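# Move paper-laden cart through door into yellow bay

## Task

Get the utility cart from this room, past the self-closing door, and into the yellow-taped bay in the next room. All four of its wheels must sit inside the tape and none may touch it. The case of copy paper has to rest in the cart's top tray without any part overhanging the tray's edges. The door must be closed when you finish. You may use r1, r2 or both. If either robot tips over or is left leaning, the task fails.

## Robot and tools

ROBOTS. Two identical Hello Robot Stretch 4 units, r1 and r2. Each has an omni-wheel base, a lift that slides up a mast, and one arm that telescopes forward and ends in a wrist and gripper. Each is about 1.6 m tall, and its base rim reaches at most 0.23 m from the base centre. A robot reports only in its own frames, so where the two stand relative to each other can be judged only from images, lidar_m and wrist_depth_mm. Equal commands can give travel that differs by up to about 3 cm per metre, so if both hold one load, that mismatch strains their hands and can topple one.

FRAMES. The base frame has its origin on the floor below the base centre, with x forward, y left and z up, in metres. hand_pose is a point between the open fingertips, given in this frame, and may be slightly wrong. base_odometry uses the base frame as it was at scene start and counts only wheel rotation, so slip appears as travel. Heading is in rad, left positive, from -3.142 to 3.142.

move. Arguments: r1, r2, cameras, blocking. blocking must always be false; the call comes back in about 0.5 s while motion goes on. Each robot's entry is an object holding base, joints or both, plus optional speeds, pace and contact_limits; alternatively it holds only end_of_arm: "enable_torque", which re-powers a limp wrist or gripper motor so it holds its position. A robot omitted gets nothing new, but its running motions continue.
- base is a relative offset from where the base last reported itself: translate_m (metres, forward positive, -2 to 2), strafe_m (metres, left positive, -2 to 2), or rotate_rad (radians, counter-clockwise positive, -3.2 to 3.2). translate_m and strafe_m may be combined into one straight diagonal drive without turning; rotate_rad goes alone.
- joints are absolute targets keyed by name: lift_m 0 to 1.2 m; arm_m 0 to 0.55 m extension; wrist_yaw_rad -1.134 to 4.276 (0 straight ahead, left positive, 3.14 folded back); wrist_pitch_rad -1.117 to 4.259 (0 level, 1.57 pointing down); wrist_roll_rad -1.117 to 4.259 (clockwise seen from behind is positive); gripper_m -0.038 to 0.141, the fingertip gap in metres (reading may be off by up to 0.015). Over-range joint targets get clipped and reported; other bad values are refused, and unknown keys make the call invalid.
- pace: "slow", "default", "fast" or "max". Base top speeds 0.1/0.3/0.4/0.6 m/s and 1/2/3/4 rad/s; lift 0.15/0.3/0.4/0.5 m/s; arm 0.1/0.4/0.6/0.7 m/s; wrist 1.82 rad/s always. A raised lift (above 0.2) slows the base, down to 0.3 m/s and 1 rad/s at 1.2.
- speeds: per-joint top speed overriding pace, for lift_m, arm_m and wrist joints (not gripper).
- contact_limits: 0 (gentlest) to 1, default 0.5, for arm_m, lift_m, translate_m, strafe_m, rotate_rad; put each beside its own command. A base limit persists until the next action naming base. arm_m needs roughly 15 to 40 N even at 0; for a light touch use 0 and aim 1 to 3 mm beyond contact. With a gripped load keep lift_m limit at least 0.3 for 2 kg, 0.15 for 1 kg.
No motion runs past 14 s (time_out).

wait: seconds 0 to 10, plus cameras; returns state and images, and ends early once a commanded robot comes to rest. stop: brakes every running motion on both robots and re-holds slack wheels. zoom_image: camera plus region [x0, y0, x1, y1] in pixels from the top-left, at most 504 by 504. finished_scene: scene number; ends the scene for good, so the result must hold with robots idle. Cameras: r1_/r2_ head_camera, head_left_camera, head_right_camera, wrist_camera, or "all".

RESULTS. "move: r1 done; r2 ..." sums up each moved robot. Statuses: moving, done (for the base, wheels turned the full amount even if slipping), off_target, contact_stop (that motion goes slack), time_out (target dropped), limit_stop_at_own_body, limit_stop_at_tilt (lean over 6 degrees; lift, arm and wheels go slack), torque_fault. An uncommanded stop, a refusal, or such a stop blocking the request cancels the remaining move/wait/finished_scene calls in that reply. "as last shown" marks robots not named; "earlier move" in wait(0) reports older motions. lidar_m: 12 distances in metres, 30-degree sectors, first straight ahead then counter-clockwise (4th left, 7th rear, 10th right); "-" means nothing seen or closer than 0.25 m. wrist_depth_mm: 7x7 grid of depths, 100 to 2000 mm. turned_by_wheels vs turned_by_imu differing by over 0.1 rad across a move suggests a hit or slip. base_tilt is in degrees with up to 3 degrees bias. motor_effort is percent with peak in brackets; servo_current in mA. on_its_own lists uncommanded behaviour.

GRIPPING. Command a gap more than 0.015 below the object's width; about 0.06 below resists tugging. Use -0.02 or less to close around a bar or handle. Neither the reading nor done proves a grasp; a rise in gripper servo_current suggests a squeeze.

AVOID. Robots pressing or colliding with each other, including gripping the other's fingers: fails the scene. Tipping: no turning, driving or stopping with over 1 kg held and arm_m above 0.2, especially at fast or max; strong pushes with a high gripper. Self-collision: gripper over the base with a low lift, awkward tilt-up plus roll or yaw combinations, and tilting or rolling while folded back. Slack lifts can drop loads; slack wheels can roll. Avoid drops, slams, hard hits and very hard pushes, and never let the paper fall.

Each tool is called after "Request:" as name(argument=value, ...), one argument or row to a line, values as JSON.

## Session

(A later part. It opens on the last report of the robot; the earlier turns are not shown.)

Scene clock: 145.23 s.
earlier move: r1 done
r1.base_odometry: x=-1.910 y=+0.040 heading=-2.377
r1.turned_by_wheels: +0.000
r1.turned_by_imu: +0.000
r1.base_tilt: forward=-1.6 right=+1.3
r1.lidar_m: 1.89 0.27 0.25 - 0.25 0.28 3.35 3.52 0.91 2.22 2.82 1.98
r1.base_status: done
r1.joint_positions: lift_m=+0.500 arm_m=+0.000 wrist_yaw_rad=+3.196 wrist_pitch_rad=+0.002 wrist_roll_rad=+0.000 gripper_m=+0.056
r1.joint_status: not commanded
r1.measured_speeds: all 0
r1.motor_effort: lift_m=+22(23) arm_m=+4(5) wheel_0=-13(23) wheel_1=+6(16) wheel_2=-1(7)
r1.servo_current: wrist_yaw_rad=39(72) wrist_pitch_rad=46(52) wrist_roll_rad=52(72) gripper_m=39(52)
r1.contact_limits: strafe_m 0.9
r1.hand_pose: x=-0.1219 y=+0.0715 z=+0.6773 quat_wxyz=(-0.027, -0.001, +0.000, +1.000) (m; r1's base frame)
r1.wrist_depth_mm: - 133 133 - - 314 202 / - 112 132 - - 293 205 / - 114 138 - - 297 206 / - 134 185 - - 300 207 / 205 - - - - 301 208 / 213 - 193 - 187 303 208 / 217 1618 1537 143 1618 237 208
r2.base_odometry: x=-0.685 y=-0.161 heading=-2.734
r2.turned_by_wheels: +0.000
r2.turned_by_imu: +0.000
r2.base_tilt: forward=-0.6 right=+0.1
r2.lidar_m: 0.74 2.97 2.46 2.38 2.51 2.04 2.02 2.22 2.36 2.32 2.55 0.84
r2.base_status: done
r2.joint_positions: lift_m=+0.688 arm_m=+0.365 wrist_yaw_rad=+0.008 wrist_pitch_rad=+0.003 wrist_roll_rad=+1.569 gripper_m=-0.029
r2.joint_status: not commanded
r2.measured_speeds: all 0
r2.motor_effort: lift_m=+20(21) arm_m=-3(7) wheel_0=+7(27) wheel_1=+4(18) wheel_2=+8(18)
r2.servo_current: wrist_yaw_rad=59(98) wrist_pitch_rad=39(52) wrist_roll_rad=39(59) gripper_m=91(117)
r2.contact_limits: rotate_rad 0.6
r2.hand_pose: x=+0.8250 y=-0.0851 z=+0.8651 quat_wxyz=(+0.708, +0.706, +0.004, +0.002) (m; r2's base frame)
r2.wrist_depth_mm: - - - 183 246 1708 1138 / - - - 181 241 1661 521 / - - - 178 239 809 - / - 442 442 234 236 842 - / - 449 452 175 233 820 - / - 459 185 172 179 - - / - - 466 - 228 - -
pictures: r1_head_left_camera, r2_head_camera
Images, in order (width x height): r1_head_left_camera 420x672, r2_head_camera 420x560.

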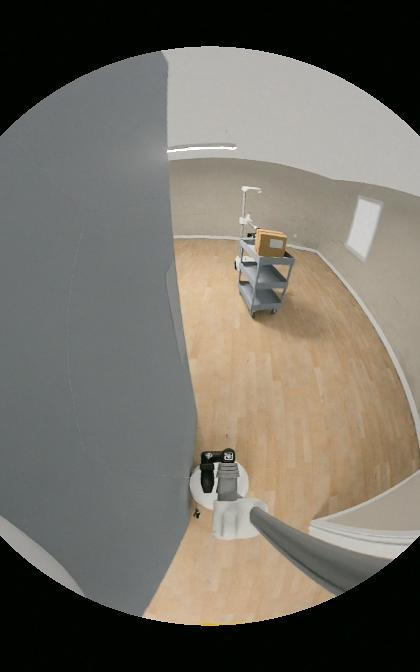

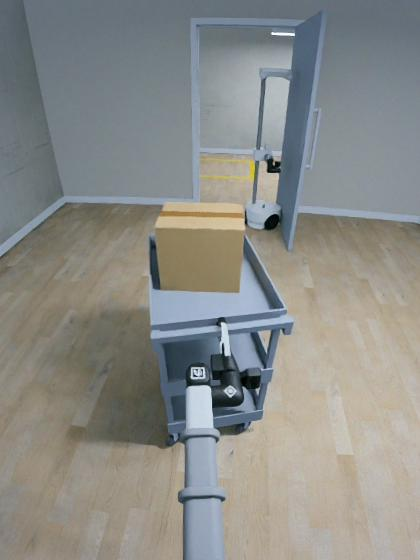

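Request:
move(
  blocking=false,
  cameras=[],
  r1={"base":{"translate_m":0.2},"contact_limits":{"translate_m":0.9},"pace":"slow"},
  r2={"base":{"strafe_m":0.25,"translate_m":0.03},"contact_limits":{"strafe_m":0.7},"pace":"slow"},
)

Request:
wait(
  seconds=3,
  cameras=[],
)

Request:
wait(
  seconds=3,
  cameras=[],
)

Request:
move(
  blocking=false,
  cameras=[],
  r1={"base":{"strafe_m":0.25},"contact_limits":{"strafe_m":0.9},"pace":"slow"},
  r2={"base":{"rotate_rad":-0.2},"contact_limits":{"rotate_rad":0.7},"pace":"slow"},
)

Request:
wait(
  seconds=3,
  cameras=[],
)

Request:
wait(
  seconds=3,
  cameras=["r2_head_camera","r1_head_right_camera"],
)

Request:
zoom_image(
  camera="r2_head_camera",
  region=[110, 130, 350, 330],
)

Scene clock: 166.63 s.
move: r1 moving; r2 moving
r1.base_odometry: x=-1.919 y=+0.032 heading=-2.376
r1.turned_by_wheels: +0.001
r1.turned_by_imu: +0.001
r1.base_tilt: forward=-1.6 right=+1.3
r1.lidar_m: 1.90 0.28 0.25 - 0.25 0.28 3.39 3.52 0.90 2.25 2.82 1.95
r1.base_status: translate_m moving
r1.joint_positions: lift_m=+0.500 arm_m=+0.000 wrist_yaw_rad=+3.196 wrist_pitch_rad=+0.002 wrist_roll_rad=+0.000 gripper_m=+0.056
r1.joint_status: not commanded
r1.measured_speeds: translate_m=+0.048 strafe_m=+0.000 rotate_rad=+0.000 lift_m=+0.000 arm_m=+0.000 wrist_yaw_rad=+0.000 wrist_pitch_rad=+0.000 wrist_roll_rad=+0.000
r1.motor_effort: lift_m=+22(23) arm_m=+4(5) wheel_0=-1(12) wheel_1=+15(15) wheel_2=-6(7)
r1.servo_current: wrist_yaw_rad=46(65) wrist_pitch_rad=52(52) wrist_roll_rad=52(59) gripper_m=46(46)
r1.contact_limits: translate_m 0.9
r1.hand_pose: x=-0.1219 y=+0.0715 z=+0.6773 quat_wxyz=(-0.027, -0.001, +0.000, +1.000) (m; r1's base frame)
r1.wrist_depth_mm: - 133 132 - - 312 202 / - 111 133 - - 293 205 / - 114 138 - - 298 206 / - 134 185 - - 300 208 / 204 - - - - 301 209 / 213 - 194 - 188 303 209 / 217 1576 1537 143 1576 238 208
r2.base_odometry: x=-0.681 y=-0.174 heading=-2.735
r2.turned_by_wheels: -0.001
r2.turned_by_imu: +0.000
r2.base_tilt: forward=-0.6 right=+0.1
r2.lidar_m: 0.74 3.01 2.45 2.36 2.51 2.03 1.99 2.24 2.35 2.33 2.56 0.76
r2.base_status: translate_m moving; strafe_m moving
r2.joint_positions: lift_m=+0.688 arm_m=+0.365 wrist_yaw_rad=+0.002 wrist_pitch_rad=+0.003 wrist_roll_rad=+1.569 gripper_m=-0.029
r2.joint_status: not commanded
r2.measured_speeds: translate_m=+0.007 strafe_m=+0.054 rotate_rad=-0.004 lift_m=+0.000 arm_m=+0.000 wrist_yaw_rad=-0.025 wrist_pitch_rad=+0.000 wrist_roll_rad=+0.000
r2.motor_effort: lift_m=+20(21) arm_m=-4(4) wheel_0=-8(11) wheel_1=+6(9) wheel_2=-5(6)
r2.servo_current: wrist_yaw_rad=39(59) wrist_pitch_rad=33(46) wrist_roll_rad=52(52) gripper_m=91(98)
r2.contact_limits: strafe_m 0.7
r2.hand_pose: x=+0.8245 y=-0.0868 z=+0.8651 quat_wxyz=(+0.708, +0.706, +0.002, +0.000) (m; r2's base frame)
r2.wrist_depth_mm: - - - 187 250 1618 1160 / - - - 183 245 1708 521 / - - - 180 241 820 - / - 439 442 178 237 842 - / - 449 449 175 234 831 - / - 459 187 171 179 - - / - 462 462 - 228 - -
pictures: none
No camera images: "cameras" was empty.

Scene clock: 169.43 s.
earlier move: r1 done; r2 moving
r1.base_odometry: x=-2.054 y=-0.098 heading=-2.376
r1.turned_by_wheels: +0.000
r1.turned_by_imu: +0.000
r1.base_tilt: forward=-1.6 right=+1.3
r1.lidar_m: 1.77 0.30 0.25 - 0.25 0.31 3.71 1.03 1.02 2.66 2.84 1.77
r1.base_status: done
r1.joint_positions: lift_m=+0.500 arm_m=+0.000 wrist_yaw_rad=+3.196 wrist_pitch_rad=+0.002 wrist_roll_rad=+0.000 gripper_m=+0.056
r1.joint_status: not commanded
r1.measured_speeds: all 0
r1.motor_effort: lift_m=+22(23) arm_m=+4(5) wheel_0=+1(12) wheel_1=+10(16) wheel_2=-3(8)
r1.servo_current: wrist_yaw_rad=39(72) wrist_pitch_rad=39(52) wrist_roll_rad=52(72) gripper_m=39(52)
r1.contact_limits: translate_m 0.9
r1.hand_pose: x=-0.1219 y=+0.0715 z=+0.6773 quat_wxyz=(-0.027, -0.001, +0.000, +1.000) (m; r1's base frame)
r1.wrist_depth_mm: - 132 133 - - 310 202 / - 111 132 - - 293 204 / - 114 138 - - 297 207 / - 134 186 - - 300 207 / 205 - - - - 298 208 / 212 - 193 - 188 301 208 / 216 1576 1537 153 539 238 207
r2.base_odometry: x=-0.614 y=-0.401 heading=-2.735
r2.turned_by_wheels: +0.000
r2.turned_by_imu: -0.002
r2.base_tilt: forward=-0.7 right=+0.0
r2.lidar_m: 0.76 2.68 2.18 2.14 2.42 2.02 1.98 2.21 2.59 2.53 2.84 0.77
r2.base_status: translate_m moving; strafe_m moving
r2.joint_positions: lift_m=+0.688 arm_m=+0.365 wrist_yaw_rad=-0.009 wrist_pitch_rad=+0.003 wrist_roll_rad=+1.569 gripper_m=-0.029
r2.joint_status: not commanded
r2.measured_speeds: translate_m=+0.002 strafe_m=+0.016 rotate_rad=+0.000 lift_m=+0.000 arm_m=+0.000 wrist_yaw_rad=+0.000 wrist_pitch_rad=+0.000 wrist_roll_rad=+0.000
r2.motor_effort: lift_m=+21(21) arm_m=-3(4) wheel_0=-6(17) wheel_1=+3(9) wheel_2=-8(18)
r2.servo_current: wrist_yaw_rad=65(78) wrist_pitch_rad=46(46) wrist_roll_rad=46(59) gripper_m=91(98)
r2.contact_limits: strafe_m 0.7
r2.hand_pose: x=+0.8235 y=-0.0900 z=+0.8651 quat_wxyz=(+0.708, +0.706, -0.002, -0.004) (m; r2's base frame)
r2.wrist_depth_mm: - - - 147 204 750 - / - 407 404 151 209 - - / - 421 418 155 214 - - / - 455 445 160 221 831 - / - - 480 167 228 - - / - - 185 171 178 549 - / - - - - 243 1708 477
wait: 2.80 of 3 s (r1 has come to rest)
pictures: none
No camera images: "cameras" was empty.

Scene clock: 169.87 s.
earlier move: r2 done
r1.base_odometry: x=-2.054 y=-0.098 heading=-2.376
r1.turned_by_wheels: +0.000
r1.turned_by_imu: +0.000
r1.base_tilt: forward=-1.6 right=+1.3
r1.lidar_m: 1.76 0.28 0.25 - 0.25 0.28 3.70 1.06 1.00 2.68 2.82 1.78
r1.base_status: done
r1.joint_positions: lift_m=+0.500 arm_m=+0.000 wrist_yaw_rad=+3.196 wrist_pitch_rad=+0.002 wrist_roll_rad=+0.000 gripper_m=+0.056
r1.joint_status: not commanded
r1.measured_speeds: all 0
r1.motor_effort: lift_m=+22(23) arm_m=+5(5) wheel_0=+1(12) wheel_1=+10(16) wheel_2=-3(8)
r1.servo_current: wrist_yaw_rad=59(72) wrist_pitch_rad=33(52) wrist_roll_rad=33(72) gripper_m=46(52)
r1.contact_limits: translate_m 0.9
r1.hand_pose: x=-0.1219 y=+0.0715 z=+0.6773 quat_wxyz=(-0.027, -0.001, +0.000, +1.000) (m; r1's base frame)
r1.wrist_depth_mm: - 133 132 - - 312 202 / - 111 133 - - 291 203 / - 114 138 - - 297 206 / - 134 185 - - 298 208 / 205 - - - - 301 209 / 213 - 193 - 188 303 208 / 216 1537 1537 153 535 238 208
r2.base_odometry: x=-0.614 y=-0.402 heading=-2.735
r2.turned_by_wheels: +0.000
r2.turned_by_imu: +0.000
r2.base_tilt: forward=-0.7 right=+0.0
r2.lidar_m: 0.75 2.73 2.16 2.13 2.38 2.02 2.00 2.24 2.62 2.56 2.84 0.74
r2.base_status: done
r2.joint_positions: lift_m=+0.688 arm_m=+0.365 wrist_yaw_rad=-0.009 wrist_pitch_rad=+0.003 wrist_roll_rad=+1.569 gripper_m=-0.029
r2.joint_status: not commanded
r2.measured_speeds: all 0
r2.motor_effort: lift_m=+20(21) arm_m=-4(4) wheel_0=-8(17) wheel_1=+3(9) wheel_2=-8(18)
r2.servo_current: wrist_yaw_rad=59(78) wrist_pitch_rad=39(46) wrist_roll_rad=65(65) gripper_m=91(98)
r2.contact_limits: strafe_m 0.7
r2.hand_pose: x=+0.8235 y=-0.0900 z=+0.8651 quat_wxyz=(+0.708, +0.706, -0.002, -0.004) (m; r2's base frame)
r2.wrist_depth_mm: - - - 146 202 750 - / - 402 404 151 208 - - / - 427 418 154 215 - - / - 462 449 160 221 831 - / - - 480 166 229 - - / - - 186 170 178 544 - / - - - - 243 1756 480
wait: 0.43 of 3 s (r2 has come to rest)
pictures: none
No camera images: "cameras" was empty.

Scene clock: 170.37 s.
move: r1 moving; r2 moving
r1.base_odometry: x=-2.044 y=-0.108 heading=-2.377
r1.turned_by_wheels: -0.001
r1.turned_by_imu: -0.001
r1.base_tilt: forward=-1.6 right=+1.3
r1.lidar_m: 1.77 0.27 0.25 - 0.25 0.26 3.74 1.09 1.03 2.68 2.84 1.76
r1.base_status: strafe_m moving
r1.joint_positions: lift_m=+0.500 arm_m=+0.000 wrist_yaw_rad=+3.196 wrist_pitch_rad=+0.002 wrist_roll_rad=+0.000 gripper_m=+0.056
r1.joint_status: not commanded
r1.measured_speeds: translate_m=+0.000 strafe_m=+0.057 rotate_rad=+0.002 lift_m=+0.000 arm_m=+0.000 wrist_yaw_rad=+0.000 wrist_pitch_rad=+0.000 wrist_roll_rad=+0.000
r1.motor_effort: lift_m=+22(22) arm_m=+5(5) wheel_0=-19(19) wheel_1=+11(13) wheel_2=+1(2)
r1.servo_current: wrist_yaw_rad=39(65) wrist_pitch_rad=39(52) wrist_roll_rad=46(59) gripper_m=46(46)
r1.contact_limits: strafe_m 0.9
r1.hand_pose: x=-0.1219 y=+0.0715 z=+0.6773 quat_wxyz=(-0.027, -0.001, +0.000, +1.000) (m; r1's base frame)
r1.wrist_depth_mm: - 133 133 - - 279 198 / - 111 133 - - 281 200 / - 114 138 - - 286 201 / - 134 185 - - 289 204 / 205 - - - - 290 204 / 213 - 193 - 188 290 205 / 217 1537 1537 153 496 249 204
r2.base_odometry: x=-0.614 y=-0.403 heading=-2.855
r2.turned_by_wheels: -0.119
r2.turned_by_imu: -0.115
r2.base_tilt: forward=-0.6 right=+0.0
r2.lidar_m: 0.77 2.99 2.24 2.13 2.30 2.10 1.99 2.13 2.66 2.57 2.69 0.80
r2.base_status: rotate_rad moving
r2.joint_positions: lift_m=+0.688 arm_m=+0.365 wrist_yaw_rad=+0.009 wrist_pitch_rad=+0.003 wrist_roll_rad=+1.569 gripper_m=-0.029
r2.joint_status: not commanded
r2.measured_speeds: translate_m=+0.001 strafe_m=+0.000 rotate_rad=-0.412 lift_m=+0.000 arm_m=+0.000 wrist_yaw_rad=+0.040 wrist_pitch_rad=+0.000 wrist_roll_rad=+0.000
r2.motor_effort: lift_m=+20(21) arm_m=+5(5) wheel_0=+19(19) wheel_1=+9(13) wheel_2=+17(17)
r2.servo_current: wrist_yaw_rad=59(65) wrist_pitch_rad=39(46) wrist_roll_rad=52(65) gripper_m=85(98)
r2.contact_limits: rotate_rad 0.7
r2.hand_pose: x=+0.8250 y=-0.0847 z=+0.8651 quat_wxyz=(+0.708, +0.706, +0.004, +0.002) (m; r2's base frame)
r2.wrist_depth_mm: - - - 158 216 1618 1138 / - - - 160 220 820 - / - 469 421 163 224 820 - / - 439 433 166 225 831 - / - 469 462 168 230 831 - / - - 189 172 179 - - / - - 508 - 237 1618 -
pictures: none
No camera images: "cameras" was empty.

Scene clock: 171.07 s.
earlier move: r1 moving; r2 done
r1.base_odometry: x=-2.002 y=-0.152 heading=-2.376
r1.turned_by_wheels: +0.001
r1.turned_by_imu: +0.001
r1.base_tilt: forward=-1.5 right=+1.3
r1.lidar_m: 1.76 0.29 0.25 - 0.25 0.25 0.57 3.79 1.06 2.75 2.91 1.77
r1.base_status: strafe_m moving
r1.joint_positions: lift_m=+0.500 arm_m=+0.000 wrist_yaw_rad=+3.196 wrist_pitch_rad=+0.002 wrist_roll_rad=+0.000 gripper_m=+0.056
r1.joint_status: not commanded
r1.measured_speeds: translate_m=+0.005 strafe_m=+0.050 rotate_rad=-0.035 lift_m=+0.000 arm_m=+0.001 wrist_yaw_rad=+0.000 wrist_pitch_rad=+0.000 wrist_roll_rad=+0.000
r1.motor_effort: lift_m=+22(23) arm_m=+4(5) wheel_0=-22(22) wheel_1=+23(23) wheel_2=+1(2)
r1.servo_current: wrist_yaw_rad=52(65) wrist_pitch_rad=39(52) wrist_roll_rad=52(65) gripper_m=46(52)
r1.contact_limits: strafe_m 0.9
r1.hand_pose: x=-0.1219 y=+0.0715 z=+0.6773 quat_wxyz=(-0.027, -0.001, +0.000, +1.000) (m; r1's base frame)
r1.wrist_depth_mm: - 132 132 - 397 245 183 / - 111 133 - 402 248 185 / - 113 141 - 452 249 187 / - 134 190 - 455 252 189 / 206 - - - 421 251 189 / 214 - 193 - 187 253 189 / 212 1499 1537 153 418 224 189
r2.base_odometry: x=-0.614 y=-0.402 heading=-2.934
r2.turned_by_wheels: -0.080
r2.turned_by_imu: -0.078
r2.base_tilt: forward=-0.6 right=+0.0
r2.lidar_m: 0.72 3.25 2.28 2.11 2.22 2.14 2.00 2.08 2.71 2.58 2.67 0.83
r2.base_status: done
r2.joint_positions: lift_m=+0.688 arm_m=+0.365 wrist_yaw_rad=+0.000 wrist_pitch_rad=+0.003 wrist_roll_rad=+1.569 gripper_m=-0.029
r2.joint_status: not commanded
r2.measured_speeds: all 0
r2.motor_effort: lift_m=+21(21) arm_m=+4(5) wheel_0=+4(19) wheel_1=+4(13) wheel_2=+1(17)
r2.servo_current: wrist_yaw_rad=46(72) wrist_pitch_rad=39(52) wrist_roll_rad=39(65) gripper_m=91(98)
r2.contact_limits: rotate_rad 0.7
r2.hand_pose: x=+0.8242 y=-0.0875 z=+0.8651 quat_wxyz=(+0.708, +0.706, +0.001, -0.001) (m; r2's base frame)
r2.wrist_depth_mm: - - - 191 256 285 287 / - - - 187 249 1661 1160 / - - - 183 243 1537 - / - 442 439 179 238 854 - / - 442 439 176 235 820 - / - 452 186 171 179 - - / - 455 452 - 225 - -
wait: 0.70 of 3 s (r2 has come to rest)
pictures: none
No camera images: "cameras" was empty.

Scene clock: 173.50 s.
earlier move: r1 done
r1.base_odometry: x=-1.881 y=-0.277 heading=-2.376
r1.turned_by_wheels: +0.000
r1.turned_by_imu: +0.000
r1.base_tilt: forward=-1.6 right=+1.3
r1.lidar_m: 1.75 0.30 0.25 - 0.25 0.27 0.57 3.78 1.06 2.75 2.92 1.75
r1.base_status: done
r1.joint_positions: lift_m=+0.500 arm_m=+0.000 wrist_yaw_rad=+3.196 wrist_pitch_rad=+0.002 wrist_roll_rad=+0.000 gripper_m=+0.056
r1.joint_status: not commanded
r1.measured_speeds: all 0
r1.motor_effort: lift_m=+22(23) arm_m=+4(5) wheel_0=-29(34) wheel_1=+34(37) wheel_2=+4(6)
r1.servo_current: wrist_yaw_rad=52(72) wrist_pitch_rad=39(52) wrist_roll_rad=59(72) gripper_m=39(52)
r1.contact_limits: strafe_m 0.9
r1.hand_pose: x=-0.1218 y=+0.0716 z=+0.6773 quat_wxyz=(-0.027, -0.001, +0.000, +1.000) (m; r1's base frame)
r1.wrist_depth_mm: - 134 248 - 404 236 178 / - 118 134 - 413 237 180 / - 119 158 - 421 240 182 / 109 135 193 - 424 242 183 / 211 - - - 392 242 184 / 219 - 193 - 191 243 185 / 224 1499 1499 153 359 204 184
r2.base_odometry: x=-0.614 y=-0.402 heading=-2.934
r2.turned_by_wheels: +0.000
r2.turned_by_imu: +0.000
r2.base_tilt: forward=-0.7 right=+0.1
r2.lidar_m: 0.73 3.22 2.27 2.15 2.22 2.11 1.99 2.08 2.70 2.57 2.63 0.82
r2.base_status: done
r2.joint_positions: lift_m=+0.688 arm_m=+0.365 wrist_yaw_rad=+0.000 wrist_pitch_rad=+0.003 wrist_roll_rad=+1.569 gripper_m=-0.029
r2.joint_status: not commanded
r2.measured_speeds: all 0
r2.motor_effort: lift_m=+20(21) arm_m=+4(5) wheel_0=+4(19) wheel_1=+4(13) wheel_2=+0(17)
r2.servo_current: wrist_yaw_rad=52(72) wrist_pitch_rad=46(52) wrist_roll_rad=33(65) gripper_m=85(98)
r2.contact_limits: rotate_rad 0.7
r2.hand_pose: x=+0.8242 y=-0.0875 z=+0.8651 quat_wxyz=(+0.708, +0.706, +0.001, -0.001) (m; r2's base frame)
r2.wrist_depth_mm: - - - 192 256 287 287 / - - - 188 249 1708 1138 / - - - 182 244 1537 - / - 439 436 179 238 842 - / - 445 442 176 234 820 - / - 449 186 170 179 - - / - 452 455 - 224 - -
wait: 2.43 of 3 s (r1 has come to rest)
pictures: r1_head_right_camera, r2_head_camera
Images, in order (width x height): r1_head_right_camera 420x672, r2_head_camera 420x560.

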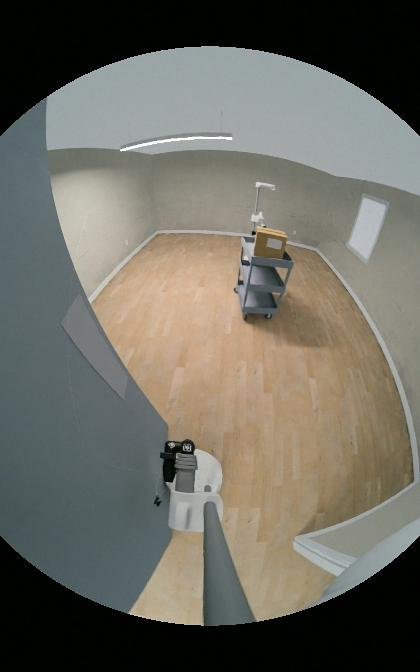

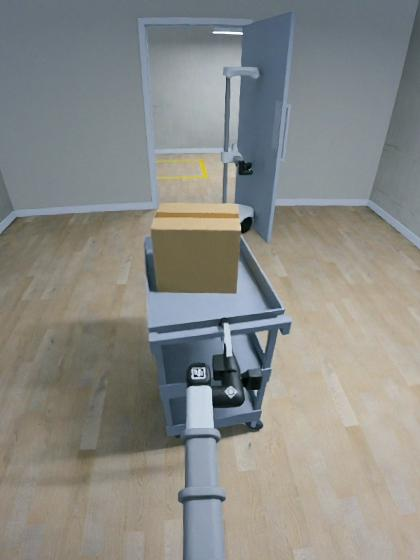

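Scaled by 2.100 from the camera's 420x560 image, which has a finer 1200x1600 frame.

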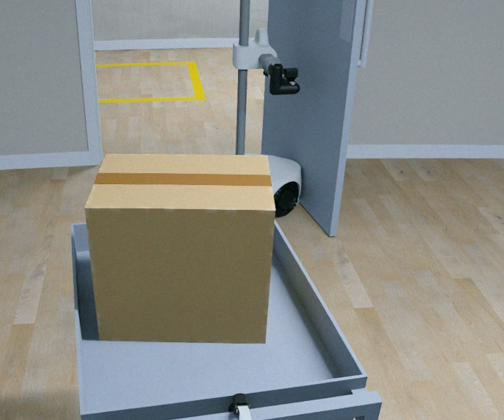

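Request:
move(
  blocking=false,
  cameras=[],
  r1={"base":{"strafe_m":0.25},"contact_limits":{"strafe_m":0.9},"pace":"slow"},
)

Request:
wait(
  seconds=5,
  cameras=["r2_head_camera"],
)

Request:
zoom_image(
  camera="r2_head_camera",
  region=[110, 130, 350, 330],
)

Scene clock: 182.10 s.
move: r1 contact_stop
r1.base_odometry: x=-1.879 y=-0.277 heading=-2.360
r1.turned_by_wheels: +0.015
r1.turned_by_imu: +0.003
r1.base_tilt: forward=-1.6 right=+1.2
r1.lidar_m: 1.75 0.30 0.25 - 0.25 0.26 0.57 3.81 1.06 2.73 2.92 1.77
r1.base_status: strafe_m contact_stop
r1.joint_positions: lift_m=+0.500 arm_m=+0.000 wrist_yaw_rad=+3.196 wrist_pitch_rad=+0.002 wrist_roll_rad=+0.000 gripper_m=+0.056
r1.joint_status: not commanded
r1.measured_speeds: translate_m=+0.000 strafe_m=-0.016 rotate_rad=+0.005 lift_m=+0.000 arm_m=+0.000 wrist_yaw_rad=+0.000 wrist_pitch_rad=+0.000 wrist_roll_rad=+0.000
r1.on_its_own: the wheels are slack since a contact_stop
r1.motor_effort: lift_m=+22(22) arm_m=+4(4) wheel_0=-3(33) wheel_1=+6(39) wheel_2=+0(4)
r1.servo_current: wrist_yaw_rad=52(65) wrist_pitch_rad=39(46) wrist_roll_rad=39(65) gripper_m=39(46)
r1.contact_limits: strafe_m 0.9
r1.hand_pose: x=-0.1218 y=+0.0716 z=+0.6773 quat_wxyz=(-0.027, -0.001, +0.000, +1.000) (m; r1's base frame)
r1.wrist_depth_mm: - 134 247 - 407 236 178 / - 118 134 - 418 238 180 / - 119 158 - 424 241 182 / 109 135 195 - 394 242 183 / 212 - - - 392 245 183 / 219 - 193 - 191 244 184 / 225 1537 1537 153 364 205 184
r2: as last shown
r2.lidar_m: 0.73 3.23 2.31 2.13 2.21 2.12 1.99 2.09 2.70 2.58 2.66 0.82
r2.motor_effort: lift_m=+20(21) arm_m=+4(5) wheel_0=+4(5) wheel_1=+5(5) wheel_2=+1(1)
r2.servo_current: wrist_yaw_rad=46(59) wrist_pitch_rad=39(46) wrist_roll_rad=52(52) gripper_m=98(98)
r2.contact_limits: rotate_rad 0.7
r2.wrist_depth_mm: - - - 191 256 285 286 / - - - 187 250 1708 1182 / - - - 183 244 1537 - / - 442 439 179 239 831 - / - 445 445 176 234 831 - / - 449 186 171 179 - - / - 455 452 - 224 - -
pictures: none
No camera images: "cameras" was empty.

not run: a stop that you did not command came earlier in this reply.

Scaled by 2.100 from the camera's 420x560 image, which has a finer 1200x1600 frame.

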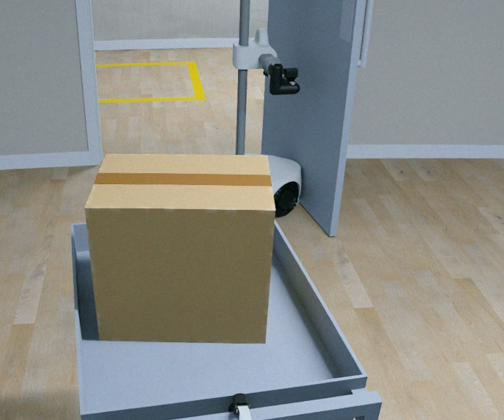

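Request:
move(
  blocking=false,
  cameras=[],
  r2={"base":{"translate_m":0.4,"strafe_m":0.06},"contact_limits":{"translate_m":0.7},"pace":"slow"},
)

Request:
wait(
  seconds=7,
  cameras=["r2_head_camera"],
)

Request:
zoom_image(
  camera="r2_head_camera",
  region=[110, 130, 350, 330],
)

Scene clock: 195.40 s.
earlier move: r1 contact_stop
move: r2 moving
r1.base_odometry: x=-1.954 y=-0.198 heading=-2.342
r1.turned_by_wheels: +0.018
r1.turned_by_imu: +0.017
r1.base_tilt: forward=-1.6 right=+1.3
r1.lidar_m: 1.73 0.25 0.25 - 0.25 0.32 3.55 0.98 0.98 2.63 2.81 1.75
r1.base_status: strafe_m contact_stop (by the wheels' count: -0.107 of +0.250)
r1.joint_positions: lift_m=+0.500 arm_m=+0.000 wrist_yaw_rad=+3.196 wrist_pitch_rad=+0.002 wrist_roll_rad=+0.000 gripper_m=+0.056
r1.joint_status: not commanded
r1.measured_speeds: all 0
r1.on_its_own: the wheels are slack since a contact_stop
r1.motor_effort: lift_m=+22(22) arm_m=+4(4) wheel_0=-1(1) wheel_1=+0(0) wheel_2=+0(0)
r1.servo_current: wrist_yaw_rad=59(65) wrist_pitch_rad=46(52) wrist_roll_rad=46(59) gripper_m=39(46)
r1.contact_limits: strafe_m 0.9
r1.hand_pose: x=-0.1218 y=+0.0716 z=+0.6773 quat_wxyz=(-0.027, -0.001, +0.000, +1.000) (m; r1's base frame)
r1.wrist_depth_mm: - 134 - - - 315 208 / - 119 135 - - 322 211 / - 120 155 - - 327 213 / 110 135 201 - - 329 215 / 211 - - - - 330 216 / 219 - 193 - 187 336 217 / 227 1576 1499 153 1576 277 217
r2.base_odometry: x=-0.625 y=-0.407 heading=-2.935
r2.turned_by_wheels: -0.001
r2.turned_by_imu: +0.000
r2.base_tilt: forward=-0.7 right=+0.1
r2.lidar_m: 0.72 3.25 2.30 2.13 2.21 2.11 2.01 2.08 2.70 2.55 2.63 0.81
r2.base_status: translate_m moving; strafe_m moving
r2.joint_positions: lift_m=+0.688 arm_m=+0.365 wrist_yaw_rad=-0.004 wrist_pitch_rad=+0.003 wrist_roll_rad=+1.569 gripper_m=-0.029
r2.joint_status: not commanded
r2.measured_speeds: translate_m=+0.049 strafe_m=+0.007 rotate_rad=-0.003 lift_m=+0.000 arm_m=+0.000 wrist_yaw_rad=-0.012 wrist_pitch_rad=+0.000 wrist_roll_rad=+0.000
r2.motor_effort: lift_m=+21(21) arm_m=+4(5) wheel_0=+3(8) wheel_1=+7(9) wheel_2=-18(18)
r2.servo_current: wrist_yaw_rad=39(52) wrist_pitch_rad=46(46) wrist_roll_rad=46(59) gripper_m=91(98)
r2.contact_limits: translate_m 0.7
r2.hand_pose: x=+0.8239 y=-0.0887 z=+0.8651 quat_wxyz=(+0.708, +0.706, -0.001, -0.003) (m; r2's base frame)
r2.wrist_depth_mm: - - - 195 260 286 285 / - - - 190 252 1661 1160 / - - - 184 246 1708 - / - - 439 180 239 842 - / - 442 442 176 234 820 - / - 445 187 170 179 - - / - 449 449 - 224 - -
pictures: none
No camera images: "cameras" was empty.

Scene clock: 200.20 s.
earlier move: r2 done
r1.base_odometry: x=-1.954 y=-0.198 heading=-2.342
r1.turned_by_wheels: +0.000
r1.turned_by_imu: +0.000
r1.base_tilt: forward=-1.6 right=+1.2
r1.lidar_m: 1.72 0.25 0.25 - 0.25 0.30 3.57 0.98 0.97 2.64 2.80 1.37
r1.base_status: strafe_m contact_stop (by the wheels' count: -0.107 of +0.250)
r1.joint_positions: lift_m=+0.500 arm_m=+0.000 wrist_yaw_rad=+3.196 wrist_pitch_rad=+0.002 wrist_roll_rad=+0.000 gripper_m=+0.056
r1.joint_status: not commanded
r1.measured_speeds: all 0
r1.on_its_own: the wheels are slack since a contact_stop
r1.motor_effort: lift_m=+22(22) arm_m=+4(4) wheel_0=+0(1) wheel_1=+0(1) wheel_2=+0(0)
r1.servo_current: wrist_yaw_rad=46(78) wrist_pitch_rad=46(52) wrist_roll_rad=59(65) gripper_m=46(46)
r1.contact_limits: strafe_m 0.9
r1.hand_pose: x=-0.1218 y=+0.0716 z=+0.6773 quat_wxyz=(-0.027, -0.001, +0.000, +1.000) (m; r1's base frame)
r1.wrist_depth_mm: - 134 - - - 312 207 / - 119 135 - - 319 211 / - 120 155 - - 325 215 / 110 135 201 - - 327 216 / 212 - - - - 330 216 / 217 - 194 - 187 332 217 / 226 1537 1499 153 1618 273 217
r2.base_odometry: x=-0.992 y=-0.543 heading=-2.934
r2.turned_by_wheels: +0.001
r2.turned_by_imu: +0.003
r2.base_tilt: forward=-0.7 right=+0.1
r2.lidar_m: 0.66 0.90 2.25 2.10 2.17 2.54 2.38 2.48 2.78 2.61 2.70 0.87
r2.base_status: done
r2.joint_positions: lift_m=+0.688 arm_m=+0.365 wrist_yaw_rad=+0.000 wrist_pitch_rad=+0.003 wrist_roll_rad=+1.569 gripper_m=-0.029
r2.joint_status: not commanded
r2.measured_speeds: all 0
r2.motor_effort: lift_m=+20(21) arm_m=+4(5) wheel_0=+7(13) wheel_1=+8(9) wheel_2=-6(20)
r2.servo_current: wrist_yaw_rad=46(65) wrist_pitch_rad=33(46) wrist_roll_rad=39(59) gripper_m=85(98)
r2.contact_limits: translate_m 0.7
r2.hand_pose: x=+0.8242 y=-0.0875 z=+0.8651 quat_wxyz=(+0.708, +0.706, +0.001, -0.001) (m; r2's base frame)
r2.wrist_depth_mm: - - - 266 - 1661 1138 / - - - 240 322 332 332 / - - - 219 289 1661 1182 / - - - 201 260 1756 - / - - - 186 242 809 - / - 430 185 167 178 - - / - 413 413 - 213 - -
wait: 4.80 of 7 s (r2 has come to rest)
pictures: r2_head_camera
Images, in order (width x height): r2_head_camera 420x560.

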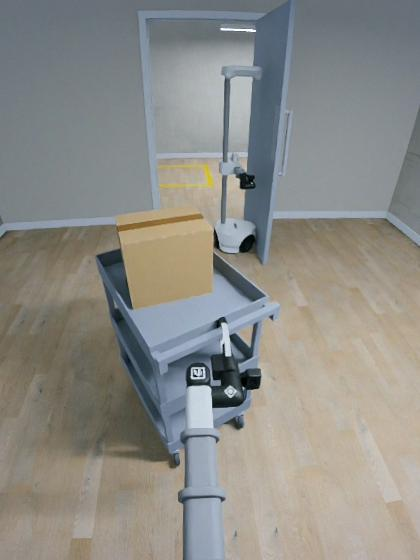

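Scaled by 2.100 from the camera's 420x560 image, which has a finer 1200x1600 frame.

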